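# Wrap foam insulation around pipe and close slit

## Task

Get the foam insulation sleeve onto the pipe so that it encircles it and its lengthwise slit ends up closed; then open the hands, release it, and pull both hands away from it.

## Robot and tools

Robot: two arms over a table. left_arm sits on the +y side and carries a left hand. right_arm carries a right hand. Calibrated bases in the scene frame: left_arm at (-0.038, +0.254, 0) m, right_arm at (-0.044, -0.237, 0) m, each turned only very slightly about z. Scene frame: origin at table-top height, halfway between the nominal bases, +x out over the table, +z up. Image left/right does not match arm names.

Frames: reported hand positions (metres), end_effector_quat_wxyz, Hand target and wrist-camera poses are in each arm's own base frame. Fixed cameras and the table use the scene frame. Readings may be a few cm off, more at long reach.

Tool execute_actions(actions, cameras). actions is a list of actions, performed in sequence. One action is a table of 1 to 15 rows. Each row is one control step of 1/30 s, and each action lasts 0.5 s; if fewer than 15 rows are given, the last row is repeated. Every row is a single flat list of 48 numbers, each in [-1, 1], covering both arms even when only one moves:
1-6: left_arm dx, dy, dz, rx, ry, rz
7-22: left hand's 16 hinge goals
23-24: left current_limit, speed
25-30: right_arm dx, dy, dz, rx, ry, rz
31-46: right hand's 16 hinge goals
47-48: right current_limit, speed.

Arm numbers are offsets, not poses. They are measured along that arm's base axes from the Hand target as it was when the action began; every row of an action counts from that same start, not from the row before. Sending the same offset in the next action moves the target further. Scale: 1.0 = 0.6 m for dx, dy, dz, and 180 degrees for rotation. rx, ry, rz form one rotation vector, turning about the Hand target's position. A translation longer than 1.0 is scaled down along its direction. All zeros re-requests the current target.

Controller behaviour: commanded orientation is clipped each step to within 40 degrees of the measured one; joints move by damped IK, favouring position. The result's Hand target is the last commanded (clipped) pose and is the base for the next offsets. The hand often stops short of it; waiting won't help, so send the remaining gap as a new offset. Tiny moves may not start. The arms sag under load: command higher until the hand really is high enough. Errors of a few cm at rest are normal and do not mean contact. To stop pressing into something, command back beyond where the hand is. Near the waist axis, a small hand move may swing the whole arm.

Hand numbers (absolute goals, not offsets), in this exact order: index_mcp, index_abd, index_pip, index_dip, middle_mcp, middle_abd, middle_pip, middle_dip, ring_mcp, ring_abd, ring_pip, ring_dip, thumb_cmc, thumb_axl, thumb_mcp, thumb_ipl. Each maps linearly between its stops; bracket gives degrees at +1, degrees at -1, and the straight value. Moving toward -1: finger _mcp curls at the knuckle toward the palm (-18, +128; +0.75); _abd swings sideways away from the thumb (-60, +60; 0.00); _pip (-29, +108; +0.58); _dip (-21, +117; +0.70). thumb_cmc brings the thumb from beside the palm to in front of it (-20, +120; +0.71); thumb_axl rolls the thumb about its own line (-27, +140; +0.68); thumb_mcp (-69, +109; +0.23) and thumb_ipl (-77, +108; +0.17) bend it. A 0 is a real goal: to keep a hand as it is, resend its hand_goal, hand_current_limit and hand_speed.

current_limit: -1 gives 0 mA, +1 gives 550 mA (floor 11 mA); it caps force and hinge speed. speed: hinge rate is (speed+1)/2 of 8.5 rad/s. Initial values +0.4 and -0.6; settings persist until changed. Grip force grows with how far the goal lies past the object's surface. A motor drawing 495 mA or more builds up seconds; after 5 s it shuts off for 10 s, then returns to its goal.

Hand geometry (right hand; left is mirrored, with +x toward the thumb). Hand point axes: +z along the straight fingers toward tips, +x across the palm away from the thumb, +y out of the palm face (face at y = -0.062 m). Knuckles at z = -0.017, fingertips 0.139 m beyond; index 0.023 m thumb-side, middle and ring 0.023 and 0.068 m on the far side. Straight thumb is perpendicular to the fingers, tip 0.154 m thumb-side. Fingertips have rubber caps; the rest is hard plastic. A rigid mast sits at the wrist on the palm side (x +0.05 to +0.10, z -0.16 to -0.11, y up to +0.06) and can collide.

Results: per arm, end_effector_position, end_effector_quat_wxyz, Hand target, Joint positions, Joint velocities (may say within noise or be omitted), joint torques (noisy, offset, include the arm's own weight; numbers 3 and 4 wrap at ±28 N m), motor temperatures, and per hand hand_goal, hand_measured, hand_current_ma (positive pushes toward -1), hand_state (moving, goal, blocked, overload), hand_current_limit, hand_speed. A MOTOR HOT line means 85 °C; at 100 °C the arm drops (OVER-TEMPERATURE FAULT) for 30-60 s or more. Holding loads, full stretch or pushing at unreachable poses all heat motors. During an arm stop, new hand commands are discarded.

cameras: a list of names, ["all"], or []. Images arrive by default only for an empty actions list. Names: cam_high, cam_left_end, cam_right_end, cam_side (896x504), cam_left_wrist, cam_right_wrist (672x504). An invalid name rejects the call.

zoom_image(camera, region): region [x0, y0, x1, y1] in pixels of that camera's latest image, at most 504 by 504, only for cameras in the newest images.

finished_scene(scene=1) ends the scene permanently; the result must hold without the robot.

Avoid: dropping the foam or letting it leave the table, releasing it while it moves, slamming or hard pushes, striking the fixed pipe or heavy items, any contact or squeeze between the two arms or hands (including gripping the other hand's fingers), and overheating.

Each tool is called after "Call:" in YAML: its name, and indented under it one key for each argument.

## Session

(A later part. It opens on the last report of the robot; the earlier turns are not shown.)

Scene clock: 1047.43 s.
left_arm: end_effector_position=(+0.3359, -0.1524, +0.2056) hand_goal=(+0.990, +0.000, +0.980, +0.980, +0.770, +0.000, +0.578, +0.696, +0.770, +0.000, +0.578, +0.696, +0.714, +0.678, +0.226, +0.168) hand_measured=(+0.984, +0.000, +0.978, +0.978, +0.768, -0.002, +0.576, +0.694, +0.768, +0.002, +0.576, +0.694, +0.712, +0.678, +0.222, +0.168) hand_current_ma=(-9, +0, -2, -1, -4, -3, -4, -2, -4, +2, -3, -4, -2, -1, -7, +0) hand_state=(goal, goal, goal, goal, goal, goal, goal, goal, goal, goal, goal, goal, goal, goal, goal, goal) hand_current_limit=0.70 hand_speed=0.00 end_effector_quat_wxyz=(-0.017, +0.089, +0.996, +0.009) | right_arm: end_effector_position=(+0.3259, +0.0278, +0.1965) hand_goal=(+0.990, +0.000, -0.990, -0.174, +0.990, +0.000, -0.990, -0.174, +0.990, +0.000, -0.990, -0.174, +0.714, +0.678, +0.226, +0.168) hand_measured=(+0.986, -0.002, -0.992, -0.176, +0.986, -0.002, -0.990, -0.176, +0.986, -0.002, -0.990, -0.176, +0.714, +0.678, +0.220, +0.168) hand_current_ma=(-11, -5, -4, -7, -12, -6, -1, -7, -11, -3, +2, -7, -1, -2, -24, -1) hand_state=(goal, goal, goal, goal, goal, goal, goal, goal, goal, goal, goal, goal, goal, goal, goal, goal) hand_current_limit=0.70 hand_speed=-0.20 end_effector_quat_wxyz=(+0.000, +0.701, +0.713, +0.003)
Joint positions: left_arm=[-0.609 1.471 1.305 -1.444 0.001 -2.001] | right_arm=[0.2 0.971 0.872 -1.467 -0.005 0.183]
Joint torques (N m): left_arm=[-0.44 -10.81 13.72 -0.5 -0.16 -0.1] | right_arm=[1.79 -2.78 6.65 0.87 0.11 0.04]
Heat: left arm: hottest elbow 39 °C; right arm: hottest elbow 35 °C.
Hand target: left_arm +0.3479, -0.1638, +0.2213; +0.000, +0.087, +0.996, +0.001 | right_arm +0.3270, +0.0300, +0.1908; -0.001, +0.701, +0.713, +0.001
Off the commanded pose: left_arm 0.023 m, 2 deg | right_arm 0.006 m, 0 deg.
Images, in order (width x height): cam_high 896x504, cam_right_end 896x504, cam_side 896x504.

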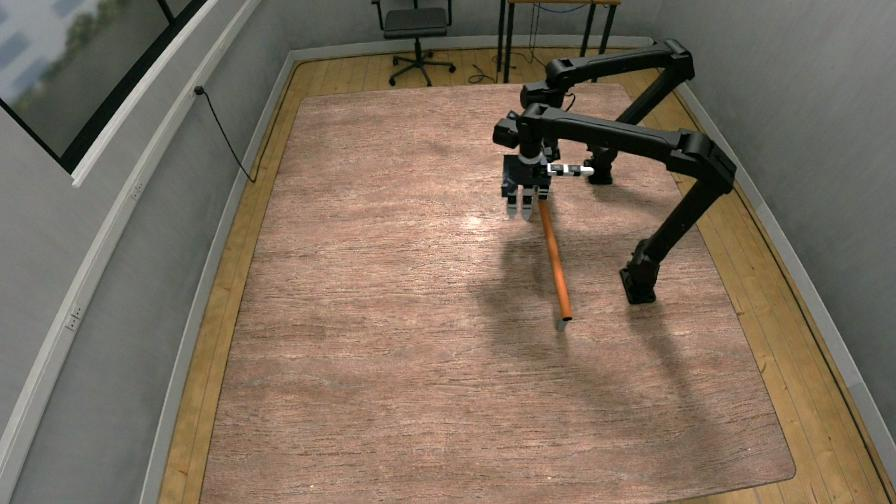

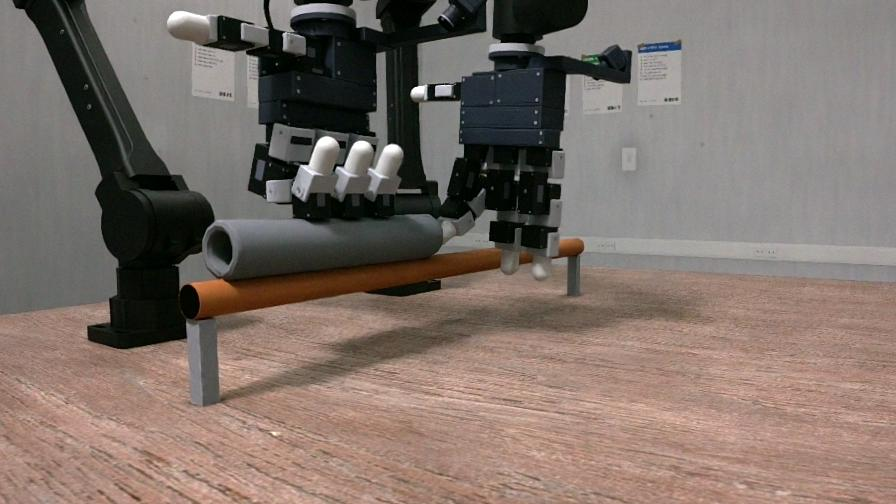

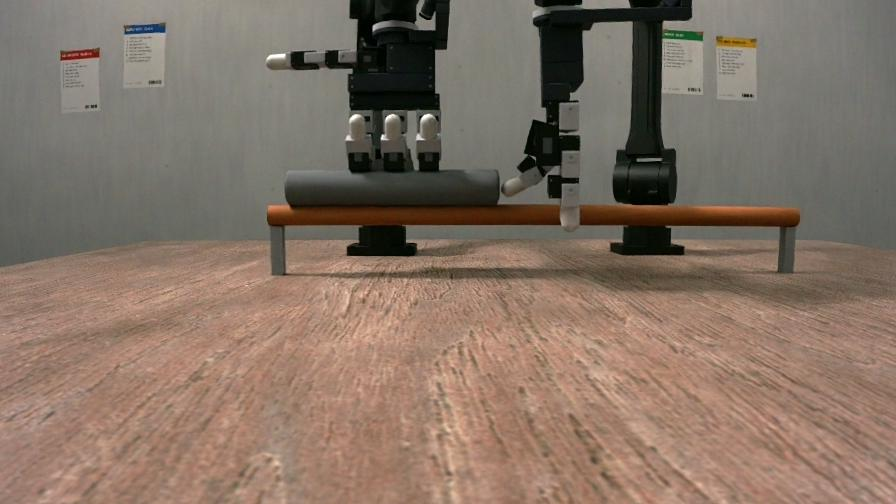

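Call:
execute_actions:
  actions:
    - [[-0.02,0,0,0,0,0,0.99,0.0,0.98,0.98,0.77,0,0.577,0.696,0.77,0,0.577,0.696,0.714,0.678,0.226,0.168,0.7,0,0,0,0,0,0,0,0.99,0,-0.99,-0.174,0.99,0,-0.99,-0.174,0.99,0,-0.99,-0.174,0.714,0.678,0.226,0.168,0.7,-0.2]]
  cameras: ["cam_side","cam_right_end","cam_high"]

Call:
zoom_image:
  camera: "cam_right_end"
  region: [400, 180, 500, 280]

Scene clock: 1048.37 s.
left_arm: end_effector_position=(+0.3321, -0.1575, +0.2057) hand_goal=(+0.990, +0.000, +0.980, +0.980, +0.770, +0.000, +0.578, +0.696, +0.770, +0.000, +0.578, +0.696, +0.714, +0.678, +0.226, +0.168) hand_measured=(+0.984, +0.000, +0.978, +0.978, +0.768, -0.002, +0.576, +0.694, +0.768, +0.002, +0.576, +0.694, +0.712, +0.678, +0.222, +0.168) hand_current_ma=(-9, +0, -2, -1, -4, -3, -4, -2, -4, +2, -3, -4, -2, -1, -7, +0) hand_state=(goal, goal, goal, goal, goal, goal, goal, goal, goal, goal, goal, goal, goal, goal, goal, goal) hand_current_limit=0.70 hand_speed=0.00 end_effector_quat_wxyz=(-0.017, +0.088, +0.996, +0.010) | right_arm: end_effector_position=(+0.3259, +0.0278, +0.1965) hand_goal=(+0.990, +0.000, -0.990, -0.174, +0.990, +0.000, -0.990, -0.174, +0.990, +0.000, -0.990, -0.174, +0.714, +0.678, +0.226, +0.168) hand_measured=(+0.986, -0.002, -0.992, -0.176, +0.986, -0.002, -0.990, -0.176, +0.986, -0.002, -0.990, -0.176, +0.714, +0.678, +0.220, +0.168) hand_current_ma=(-11, -5, -4, -7, -12, -6, -1, -7, -11, -3, +2, -7, -1, -2, -24, -1) hand_state=(goal, goal, goal, goal, goal, goal, goal, goal, goal, goal, goal, goal, goal, goal, goal, goal) hand_current_limit=0.70 hand_speed=-0.20 end_effector_quat_wxyz=(+0.000, +0.701, +0.713, +0.003)
Joint positions: left_arm=[-0.624 1.471 1.305 -1.444 0.001 -2.018] | right_arm=[0.2 0.971 0.872 -1.467 -0.005 0.183]
Joint torques (N m): left_arm=[-0.44 -12.34 11.52 -0.4 -0.13 -0.03] | right_arm=[1.79 -3.08 6.56 0.87 0.11 0.05]
Heat: left arm: hottest elbow 39 °C; right arm: hottest elbow 35 °C.
Hand target: left_arm +0.3358, -0.1639, +0.2213; +0.000, +0.087, +0.996, +0.001 | right_arm +0.3270, +0.0300, +0.1908; -0.001, +0.701, +0.713, +0.001
Off the commanded pose: left_arm 0.017 m, 2 deg | right_arm 0.006 m, 0 deg.
Images, in order (width x height): cam_high 896x504, cam_right_end 896x504, cam_side 896x504.

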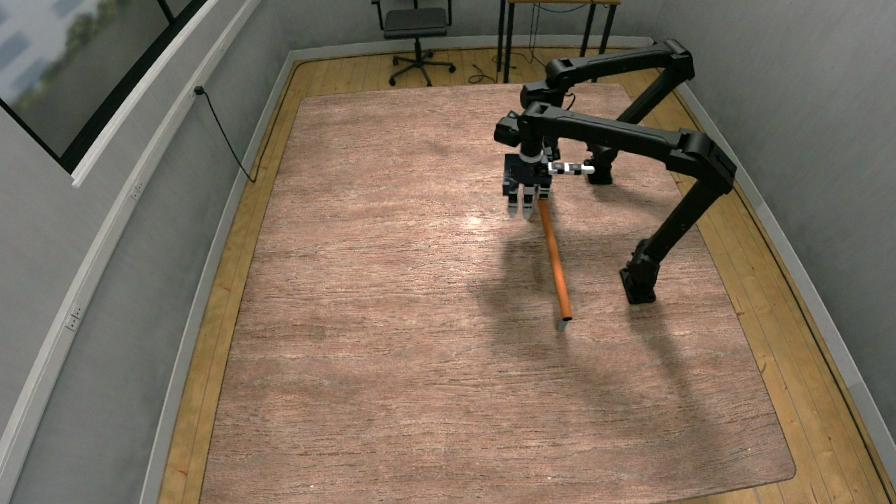

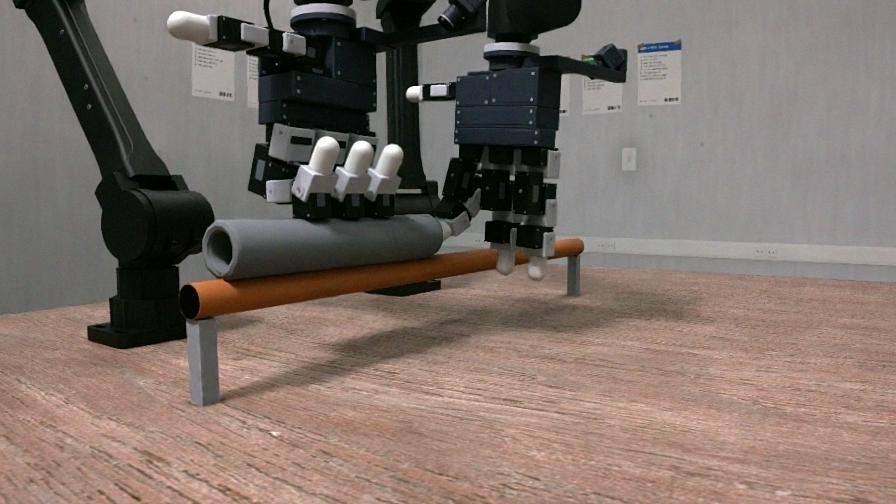

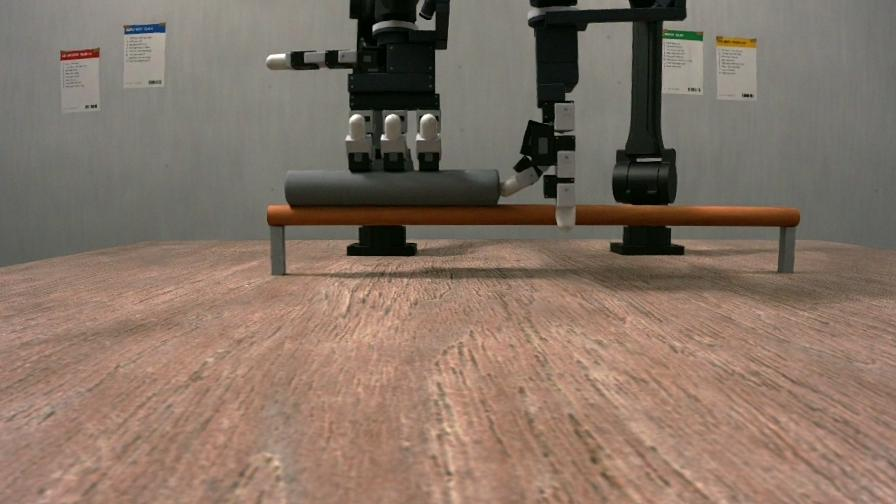

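Scaled by 5.040 from the camera's 896x504 image, which has a finer 1280x720 frame.

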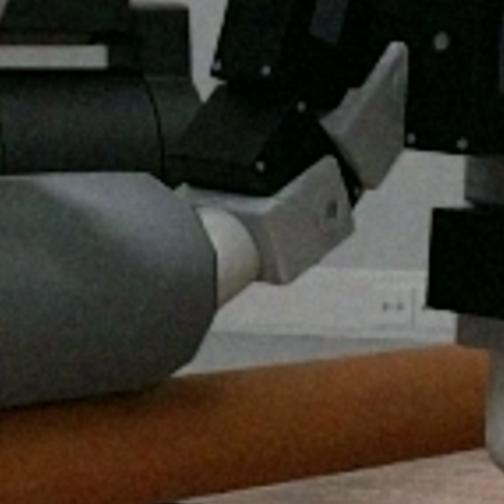

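Call:
execute_actions:
  actions:
    - [[0,-0.01,0,0,0,0,0.99,0.0,0.98,0.98,0.77,0,0.577,0.696,0.77,0,0.577,0.696,0.714,0.678,0.226,0.168,0.7,0,0,0,0,0,0,0,0.99,0,-0.99,-0.174,0.99,0,-0.99,-0.174,0.99,0,-0.99,-0.174,0.714,0.678,0.226,0.168,0.7,-0.2],[0,-0.02,0,0,0,0,0.99,0.0,0.98,0.98,0.77,0,0.577,0.696,0.77,0,0.577,0.696,0.714,0.678,0.226,0.168,0.7,0,0,0,0,0,0,0,0.99,0,-0.99,-0.174,0.99,0,-0.99,-0.174,0.99,0,-0.99,-0.174,0.714,0.678,0.226,0.168,0.7,-0.2],[-0.003,-0.03,0,0,0,0,0.99,0.0,0.98,0.98,0.77,0,0.577,0.696,0.77,0,0.577,0.696,0.714,0.678,0.226,0.168,0.7,0,0,0,0,0,0,0,0.99,0,-0.99,-0.174,0.99,0,-0.99,-0.174,0.99,0,-0.99,-0.174,0.714,0.678,0.226,0.168,0.7,-0.2]]
  cameras: ["cam_side","cam_right_end","cam_high"]

Call:
zoom_image:
  camera: "cam_right_end"
  region: [400, 180, 500, 280]

Call:
zoom_image:
  camera: "cam_side"
  region: [470, 140, 570, 220]

Call:
zoom_image:
  camera: "cam_high"
  region: [500, 110, 580, 230]

Scene clock: 1049.50 s.
left_arm: end_effector_position=(+0.3228, -0.1702, +0.2058) hand_goal=(+0.990, +0.000, +0.980, +0.980, +0.770, +0.000, +0.578, +0.696, +0.770, +0.000, +0.578, +0.696, +0.714, +0.678, +0.226, +0.168) hand_measured=(+0.982, +0.000, +0.978, +0.978, +0.768, -0.002, +0.576, +0.694, +0.768, +0.002, +0.576, +0.694, +0.712, +0.678, +0.222, +0.168) hand_current_ma=(-14, -1, -2, -1, -4, -3, -4, -2, -4, +2, -3, -4, -2, -1, -7, +0) hand_state=(goal, goal, goal, goal, goal, goal, goal, goal, goal, goal, goal, goal, goal, goal, goal, goal) hand_current_limit=0.70 hand_speed=0.00 end_effector_quat_wxyz=(-0.017, +0.090, +0.996, +0.010) | right_arm: end_effector_position=(+0.3259, +0.0278, +0.1965) hand_goal=(+0.990, +0.000, -0.990, -0.174, +0.990, +0.000, -0.990, -0.174, +0.990, +0.000, -0.990, -0.174, +0.714, +0.678, +0.226, +0.168) hand_measured=(+0.986, -0.002, -0.992, -0.176, +0.986, -0.002, -0.990, -0.176, +0.988, -0.002, -0.990, -0.176, +0.714, +0.678, +0.220, +0.168) hand_current_ma=(-11, -5, -4, -7, -12, -6, -1, -7, -10, -3, +2, -7, -1, -2, -24, -1) hand_state=(goal, goal, goal, goal, goal, goal, goal, goal, goal, goal, goal, goal, goal, goal, goal, goal) hand_current_limit=0.70 hand_speed=-0.20 end_effector_quat_wxyz=(+0.000, +0.701, +0.713, +0.003)
Joint positions: left_arm=[-0.662 1.471 1.305 -1.444 0.001 -2.053] | right_arm=[0.2 0.971 0.872 -1.467 -0.005 0.183]
Joint torques (N m): left_arm=[-0.15 -11.11 13.74 -0.49 -0.15 0.02] | right_arm=[1.73 -2.84 6.71 0.91 0.11 0.06]
Heat: left arm: hottest elbow 39 °C; right arm: hottest elbow 35 °C.
Hand target: left_arm +0.3340, -0.1819, +0.2213; +0.000, +0.087, +0.996, +0.001 | right_arm +0.3270, +0.0300, +0.1908; -0.001, +0.701, +0.713, +0.001
Off the commanded pose: left_arm 0.022 m, 2 deg | right_arm 0.006 m, 0 deg.
Images, in order (width x height): cam_high 896x504, cam_right_end 896x504, cam_side 896x504.

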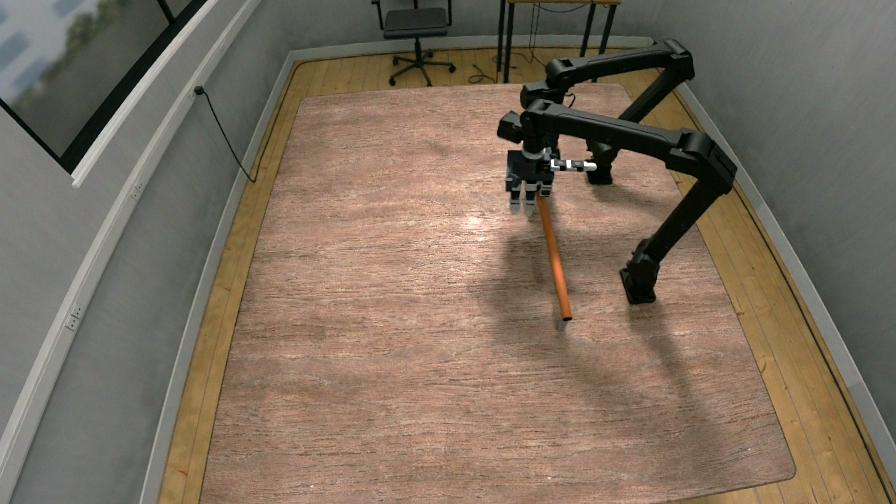

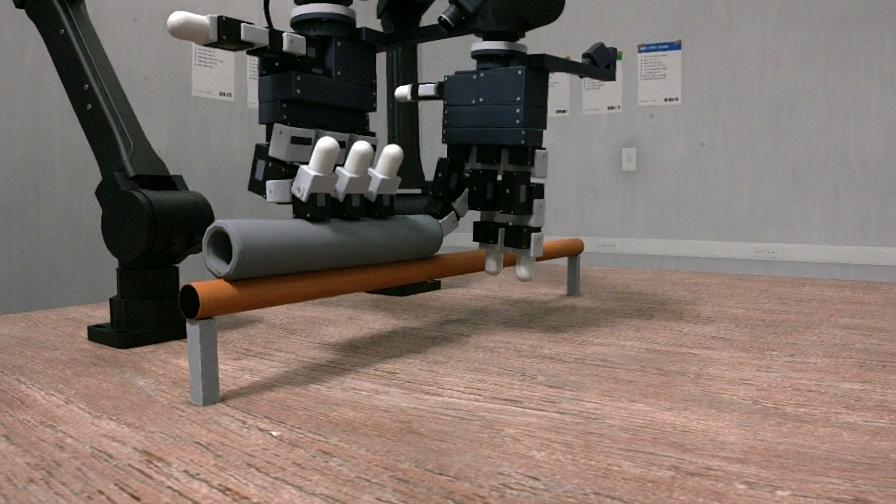

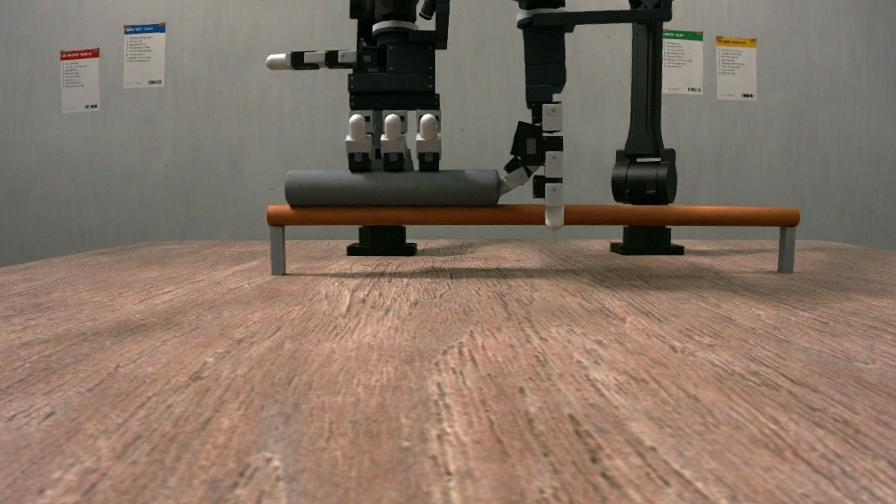

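Scaled by 5.040 from the camera's 896x504 image, which has a finer 1280x720 frame.

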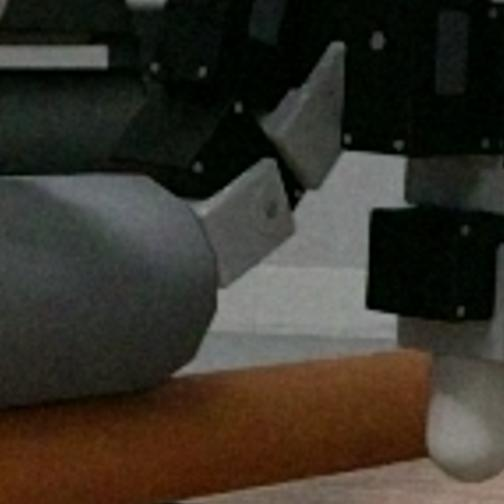

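Scaled by 5.040 from the camera's 896x504 image, which has a finer 1280x720 frame.

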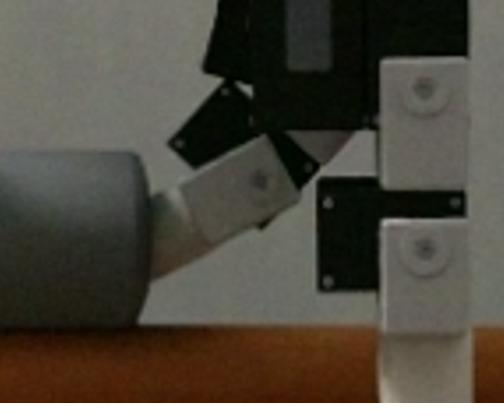

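Scaled by 4.200 from the camera's 896x504 image, which has a finer 1280x720 frame.

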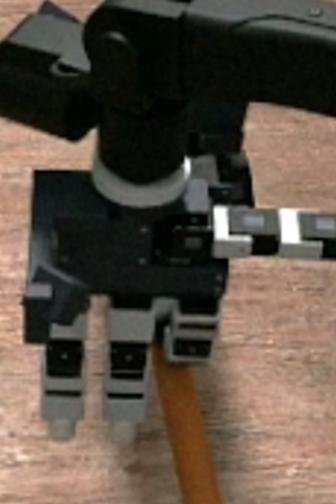

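Call:
execute_actions:
  actions:
    - [[0.005,-0.01,0,0,0,0,0.99,0.0,0.98,0.98,0.77,0,0.577,0.696,0.77,0,0.577,0.696,0.714,0.678,0.226,0.168,0.7,0,0,0,0,0,0,0,0.99,0,-0.99,-0.174,0.99,0,-0.99,-0.174,0.99,0,-0.99,-0.174,0.714,0.678,0.226,0.168,0.7,-0.2],[0.01,-0.02,0,0,0,0,0.99,0.0,0.98,0.98,0.77,0,0.577,0.696,0.77,0,0.577,0.696,0.714,0.678,0.226,0.168,0.7,0,0,0,0,0,0,0,0.99,0,-0.99,-0.174,0.99,0,-0.99,-0.174,0.99,0,-0.99,-0.174,0.714,0.678,0.226,0.168,0.7,-0.2]]
  cameras: ["cam_side","cam_right_end","cam_high"]

Call:
zoom_image:
  camera: "cam_right_end"
  region: [400, 180, 500, 280]

Call:
zoom_image:
  camera: "cam_side"
  region: [470, 140, 570, 220]

Scene clock: 1050.53 s.
left_arm: end_effector_position=(+0.3292, -0.1804, +0.2054) hand_goal=(+0.990, +0.000, +0.980, +0.980, +0.770, +0.000, +0.578, +0.696, +0.770, +0.000, +0.578, +0.696, +0.714, +0.678, +0.226, +0.168) hand_measured=(+0.980, +0.000, +0.978, +0.978, +0.768, -0.002, +0.576, +0.694, +0.768, +0.002, +0.576, +0.694, +0.712, +0.678, +0.222, +0.168) hand_current_ma=(-21, -1, -2, -1, -4, -2, -4, -2, -3, +2, -3, -4, -2, -1, -7, +0) hand_state=(goal, goal, goal, goal, goal, goal, goal, goal, goal, goal, goal, goal, goal, goal, goal, goal) hand_current_limit=0.70 hand_speed=0.00 end_effector_quat_wxyz=(-0.018, +0.088, +0.996, +0.012) | right_arm: end_effector_position=(+0.3259, +0.0277, +0.1965) hand_goal=(+0.990, +0.000, -0.990, -0.174, +0.990, +0.000, -0.990, -0.174, +0.990, +0.000, -0.990, -0.174, +0.714, +0.678, +0.226, +0.168) hand_measured=(+0.986, -0.002, -0.992, -0.176, +0.986, -0.002, -0.990, -0.176, +0.988, -0.002, -0.990, -0.176, +0.714, +0.678, +0.220, +0.168) hand_current_ma=(-11, -5, -4, -7, -12, -6, -1, -7, -10, -3, +1, -7, -1, -2, -24, -1) hand_state=(goal, goal, goal, goal, goal, goal, goal, goal, goal, goal, goal, goal, goal, goal, goal, goal) hand_current_limit=0.70 hand_speed=-0.20 end_effector_quat_wxyz=(+0.000, +0.701, +0.713, +0.003)
Joint positions: left_arm=[-0.671 1.503 1.338 -1.448 0 -2.065] | right_arm=[0.2 0.971 0.872 -1.467 -0.005 0.184]
Joint torques (N m): left_arm=[-0.44 -11.46 13.78 -0.49 -0.1 -0.08] | right_arm=[1.85 -2.84 6.71 0.87 0.11 0.03]
Heat: left arm: hottest elbow 39 °C; right arm: hottest elbow 35 °C.
Hand target: left_arm +0.3401, -0.1938, +0.2213; +0.000, +0.087, +0.996, +0.001 | right_arm +0.3270, +0.0300, +0.1908; -0.001, +0.701, +0.713, +0.001
Off the commanded pose: left_arm 0.024 m, 2 deg | right_arm 0.006 m, 0 deg.
Images, in order (width x height): cam_high 896x504, cam_right_end 896x504, cam_side 896x504.

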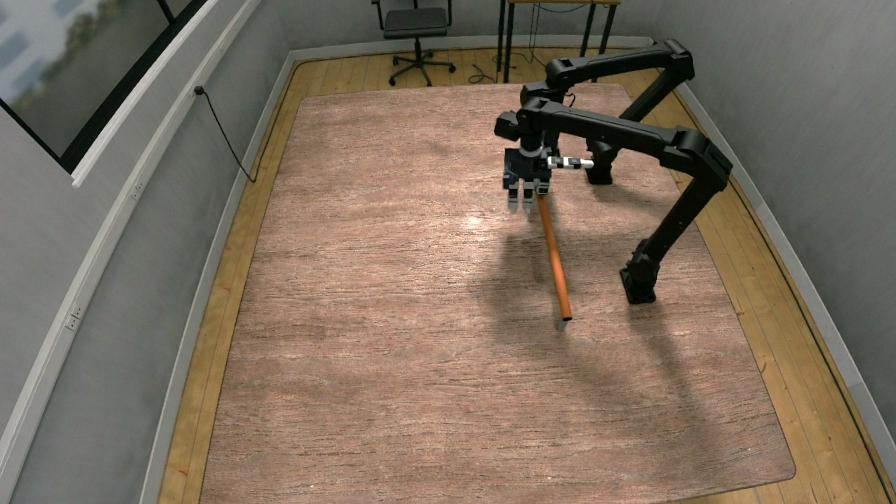

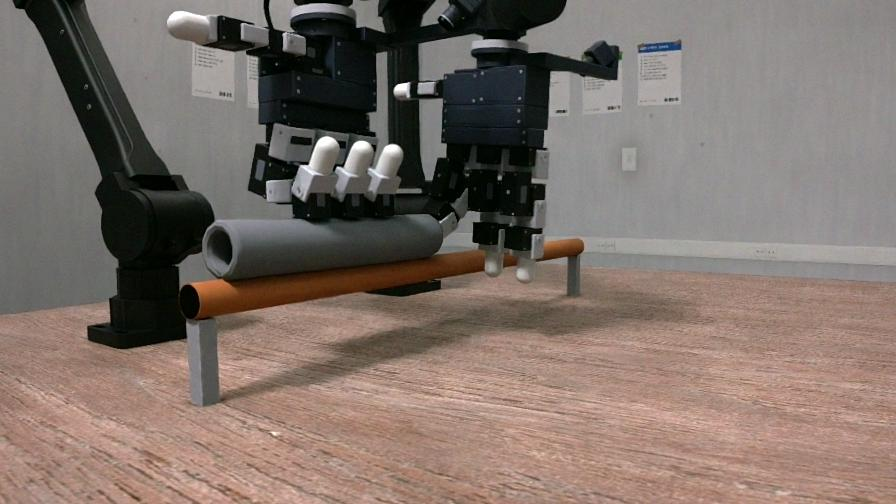

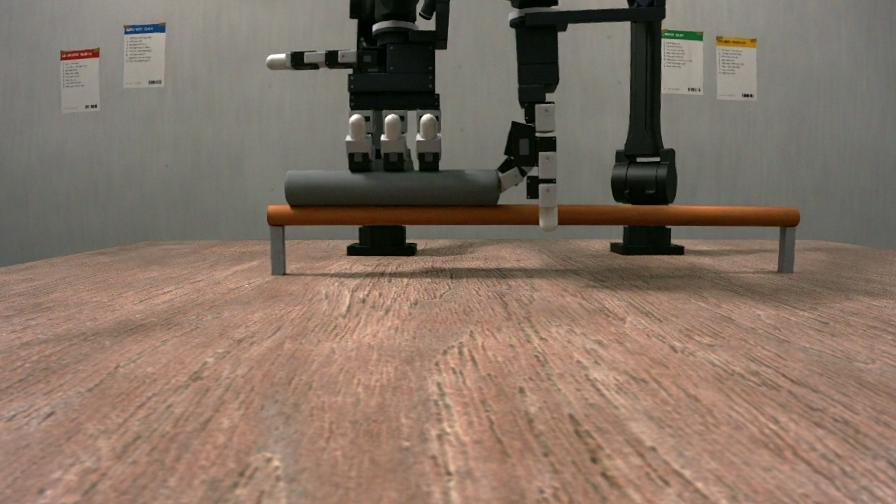

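Scaled by 5.040 from the camera's 896x504 image, which has a finer 1280x720 frame.

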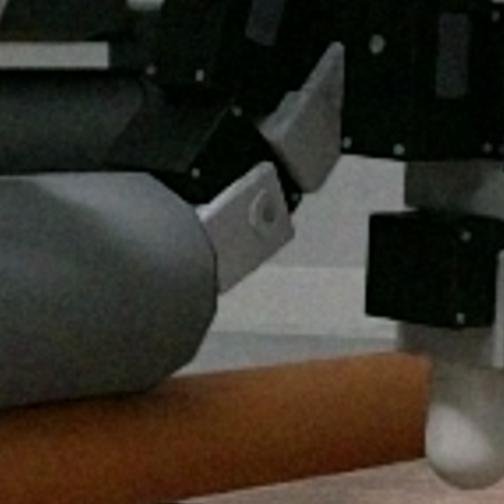

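Scaled by 5.040 from the camera's 896x504 image, which has a finer 1280x720 frame.

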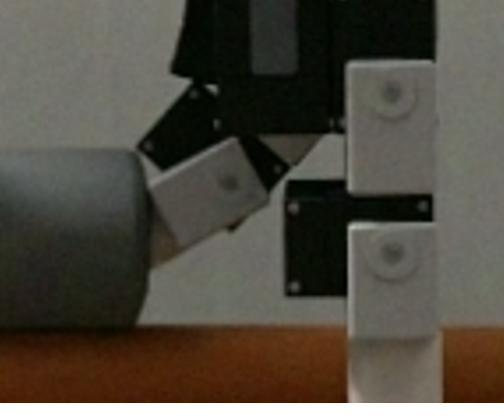

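Call:
execute_actions:
  actions:
    - [[0,0,-0.015,0,0,0,0.99,0.0,0.98,0.98,0.77,0,0.577,0.696,0.77,0,0.577,0.696,0.714,0.678,0.226,0.168,0.7,0,0,0,0,0,0,0,0.99,0,-0.99,-0.174,0.99,0,-0.99,-0.174,0.99,0,-0.99,-0.174,0.714,0.678,0.226,0.168,0.7,-0.2],[-0.003,0,-0.04,0,0,0,0.99,0.0,0.98,0.98,0.77,0,0.577,0.696,0.77,0,0.577,0.696,0.714,0.678,0.226,0.168,0.7,0,0,0,0,0,0,0,0.99,0,-0.99,-0.174,0.99,0,-0.99,-0.174,0.99,0,-0.99,-0.174,0.714,0.678,0.226,0.168,0.7,-0.2]]
  cameras: ["cam_side","cam_right_end","cam_left_end"]

Call:
zoom_image:
  camera: "cam_right_end"
  region: [400, 180, 500, 280]

Call:
zoom_image:
  camera: "cam_side"
  region: [470, 140, 570, 220]

Call:
zoom_image:
  camera: "cam_left_end"
  region: [460, 130, 600, 250]

Scene clock: 1051.53 s.
left_arm: end_effector_position=(+0.3353, -0.1843, +0.2029) hand_goal=(+0.990, +0.000, +0.980, +0.980, +0.770, +0.000, +0.578, +0.696, +0.770, +0.000, +0.578, +0.696, +0.714, +0.678, +0.226, +0.168) hand_measured=(+0.968, +0.008, +0.978, +0.980, +0.768, -0.002, +0.576, +0.694, +0.768, +0.002, +0.576, +0.694, +0.712, +0.678, +0.222, +0.168) hand_current_ma=(-62, +14, -4, +0, -4, -2, -4, -2, -3, +2, -3, -4, -2, -1, -7, +0) hand_state=(blocked, goal, goal, goal, goal, goal, goal, goal, goal, goal, goal, goal, goal, goal, goal, goal) hand_current_limit=0.70 hand_speed=0.00 end_effector_quat_wxyz=(-0.006, +0.088, +0.996, +0.006) | right_arm: end_effector_position=(+0.3268, +0.0277, +0.1968) hand_goal=(+0.990, +0.000, -0.990, -0.174, +0.990, +0.000, -0.990, -0.174, +0.990, +0.000, -0.990, -0.174, +0.714, +0.678, +0.226, +0.168) hand_measured=(+0.988, -0.002, -0.992, -0.176, +0.986, -0.002, -0.990, -0.176, +0.986, -0.002, -0.990, -0.176, +0.714, +0.678, +0.220, +0.168) hand_current_ma=(-9, -5, -4, -7, -12, -5, -1, -7, -11, -3, -1, -7, -1, -2, -24, -1) hand_state=(goal, goal, goal, goal, goal, goal, goal, goal, goal, goal, goal, goal, goal, goal, goal, goal) hand_current_limit=0.70 hand_speed=-0.20 end_effector_quat_wxyz=(+0.001, +0.702, +0.712, +0.005)
Joint positions: left_arm=[-0.671 1.506 1.338 -1.419 -0.004 -2.066] | right_arm=[0.2 0.971 0.872 -1.463 -0.004 0.185]
Joint torques (N m): left_arm=[-0.79 -11.05 9.28 0.84 0.02 -0.08] | right_arm=[1.79 -2.78 6.65 0.76 0.1 0.02]
Heat: left arm: hottest elbow 39 °C; right arm: hottest elbow 35 °C.
Hand target: left_arm +0.3383, -0.1938, +0.1973; +0.000, +0.087, +0.996, +0.001 | right_arm +0.3271, +0.0300, +0.1909; -0.001, +0.701, +0.713, +0.001
Off the commanded pose: left_arm 0.011 m, 1 deg | right_arm 0.006 m, 1 deg.
Images, in order (width x height): cam_left_end 896x504, cam_right_end 896x504, cam_side 896x504.

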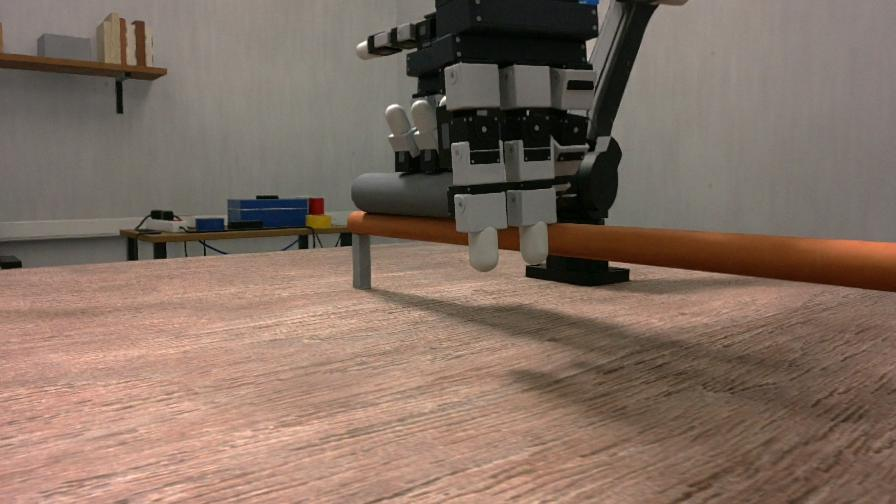

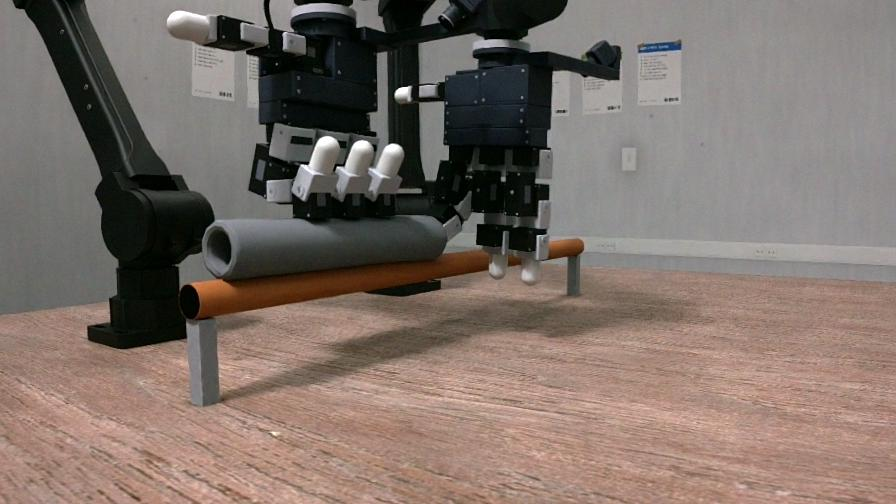

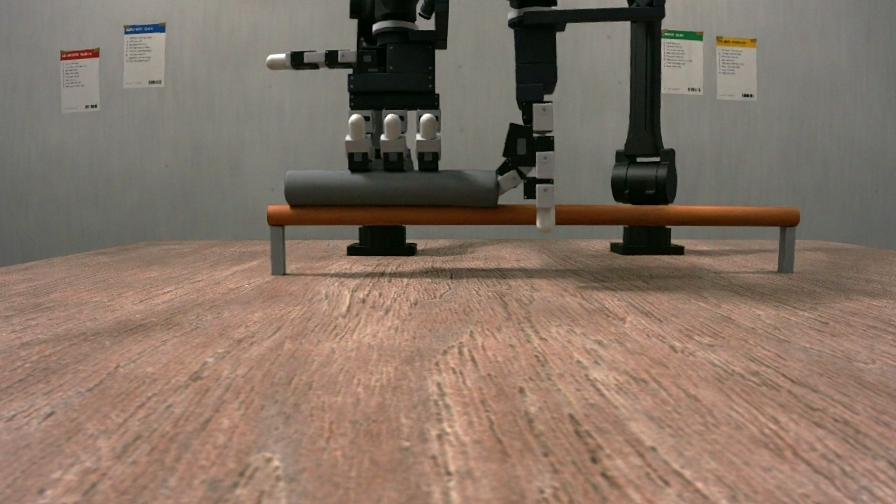

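Scaled by 5.040 from the camera's 896x504 image, which has a finer 1280x720 frame.

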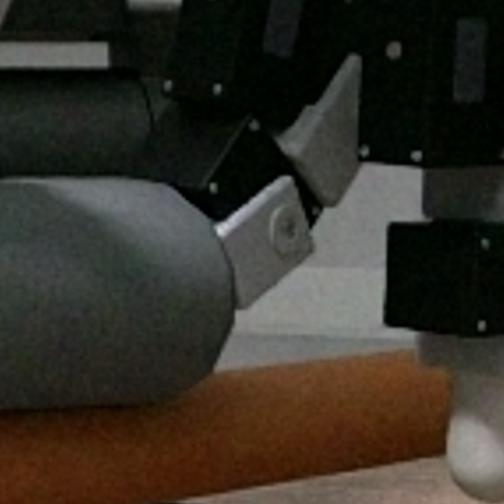

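Scaled by 5.040 from the camera's 896x504 image, which has a finer 1280x720 frame.

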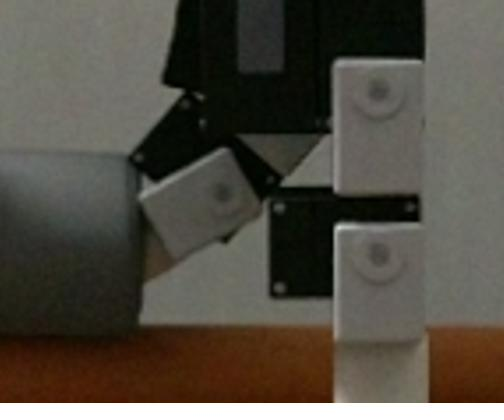

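Scaled by 3.600 from the camera's 896x504 image, which has a finer 1280x720 frame.

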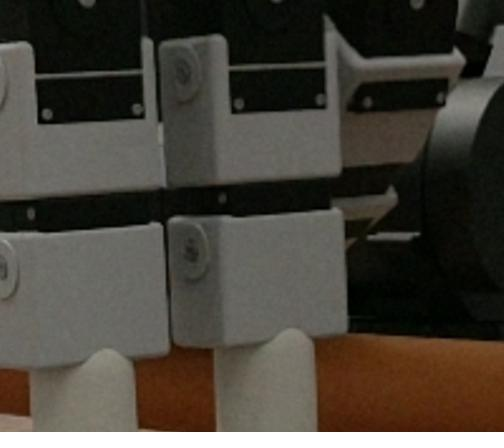

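Call:
execute_actions:
  actions:
    - [[-0.01,0,0,0,0,0,0.99,0.0,0.98,0.98,0.77,0,0.577,0.696,0.77,0,0.577,0.696,0.714,0.678,0.226,0.168,0.7,0,0,0,0,0,0,0,0.99,0,-0.99,-0.174,0.99,0,-0.99,-0.174,0.99,0,-0.99,-0.174,0.714,0.678,0.226,0.168,0.7,-0.2],[-0.02,0,-0.01,0,0,0,0.99,0.0,0.98,0.98,0.77,0,0.577,0.696,0.77,0,0.577,0.696,0.714,0.678,0.226,0.168,0.7,0,0,0,0,0,0,0,0.99,0,-0.99,-0.174,0.99,0,-0.99,-0.174,0.99,0,-0.99,-0.174,0.714,0.678,0.226,0.168,0.7,-0.2]]
  cameras: ["cam_side","cam_right_end","cam_left_end"]

Call:
zoom_image:
  camera: "cam_right_end"
  region: [400, 180, 500, 280]

Call:
zoom_image:
  camera: "cam_side"
  region: [470, 140, 570, 220]

Scene clock: 1052.50 s.
left_arm: end_effector_position=(+0.3319, -0.1827, +0.1973) hand_goal=(+0.990, +0.000, +0.980, +0.980, +0.770, +0.000, +0.578, +0.696, +0.770, +0.000, +0.578, +0.696, +0.714, +0.678, +0.226, +0.168) hand_measured=(+0.972, -0.004, +0.996, +0.988, +0.768, -0.002, +0.576, +0.694, +0.768, +0.002, +0.576, +0.694, +0.712, +0.678, +0.222, +0.168) hand_current_ma=(-46, -6, +38, +17, -4, -2, -4, -2, -3, +2, -3, -4, -2, -1, -7, +0) hand_state=(goal, goal, goal, goal, goal, goal, goal, goal, goal, goal, goal, goal, goal, goal, goal, goal) hand_current_limit=0.70 hand_speed=0.00 end_effector_quat_wxyz=(-0.004, +0.089, +0.996, +0.005) | right_arm: end_effector_position=(+0.3268, +0.0277, +0.1968) hand_goal=(+0.990, +0.000, -0.990, -0.174, +0.990, +0.000, -0.990, -0.174, +0.990, +0.000, -0.990, -0.174, +0.714, +0.678, +0.226, +0.168) hand_measured=(+0.988, -0.002, -0.992, -0.176, +0.986, -0.002, -0.990, -0.176, +0.988, -0.002, -0.990, -0.176, +0.714, +0.678, +0.220, +0.168) hand_current_ma=(-9, -3, -4, -7, -12, -5, -1, -7, -8, -3, -1, -7, -1, -2, -24, -1) hand_state=(goal, goal, goal, goal, goal, goal, goal, goal, goal, goal, goal, goal, goal, goal, goal, goal) hand_current_limit=0.70 hand_speed=-0.20 end_effector_quat_wxyz=(+0.001, +0.702, +0.712, +0.005)
Joint positions: left_arm=[-0.674 1.496 1.313 -1.401 -0.005 -2.066] | right_arm=[0.2 0.971 0.872 -1.463 -0.004 0.185]
Joint velocities: left_arm=[within noise] | right_arm=[-0.005 0.005 0.007 -0.007 -0.183 -0.022]
Joint torques (N m): left_arm=[-2.14 -11.81 7.8 0.76 0.24 -0.1] | right_arm=[1.67 -2.96 6.58 0.76 0.11 0.04]
Heat: left arm: hottest elbow 39 °C; right arm: hottest elbow 35 °C.
Hand target: left_arm +0.3262, -0.1939, +0.1912; +0.000, +0.087, +0.996, +0.001 | right_arm +0.3271, +0.0300, +0.1909; -0.001, +0.701, +0.713, +0.001
Off the commanded pose: left_arm 0.014 m, 1 deg | right_arm 0.006 m, 1 deg.
joint sent to its limit (left arm) — joint 6 (wrist roll), lower limit. The joint targets still meet the commanded pose.
Images, in order (width x height): cam_left_end 896x504, cam_right_end 896x504, cam_side 896x504.

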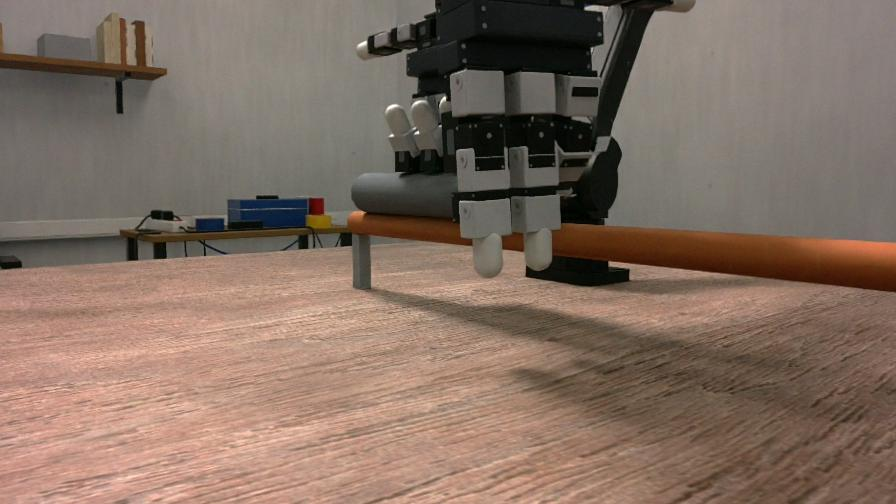

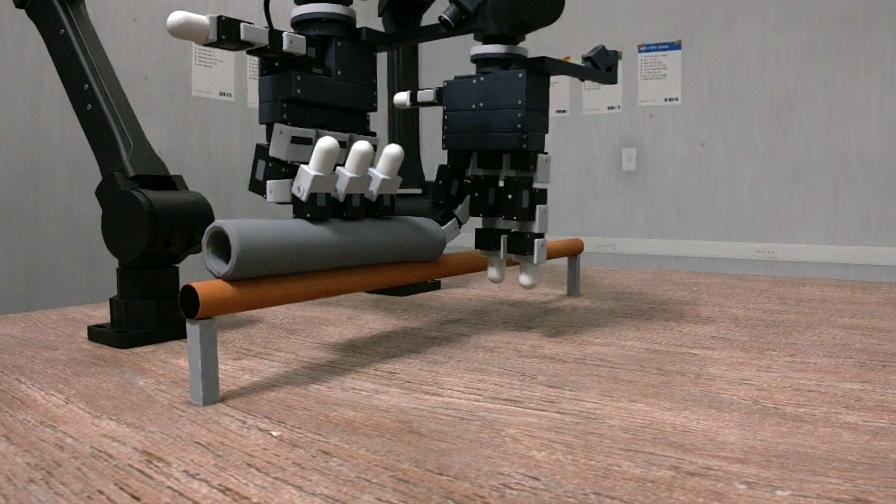

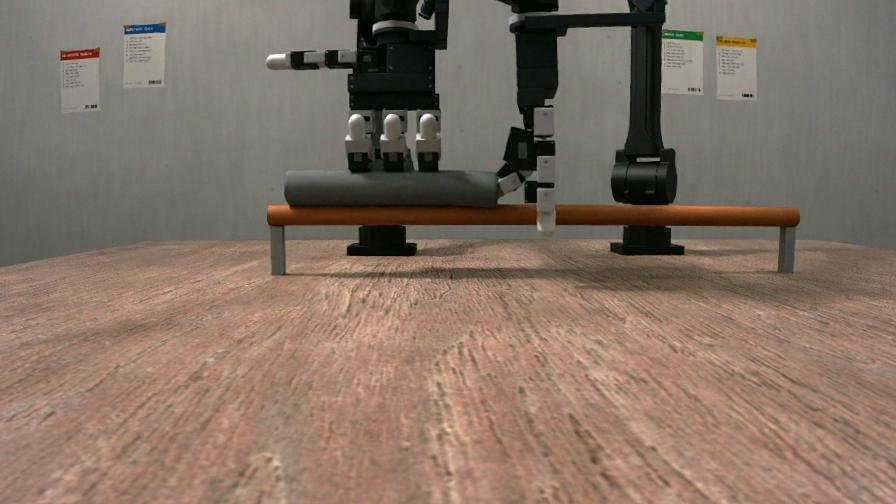

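Scaled by 5.040 from the camera's 896x504 image, which has a finer 1280x720 frame.

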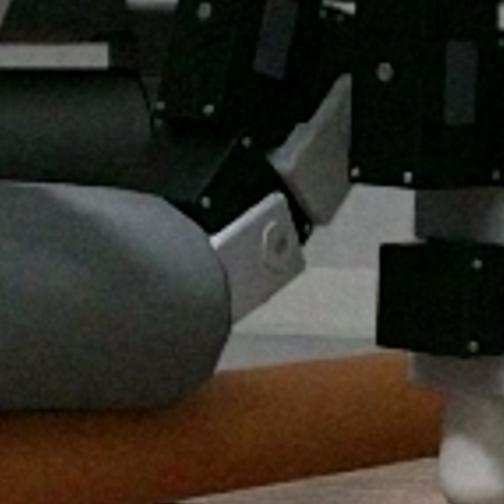

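Scaled by 5.040 from the camera's 896x504 image, which has a finer 1280x720 frame.

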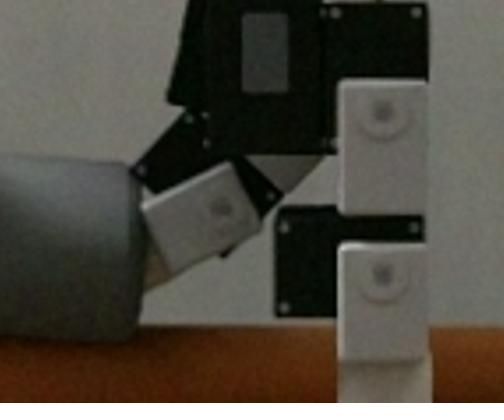

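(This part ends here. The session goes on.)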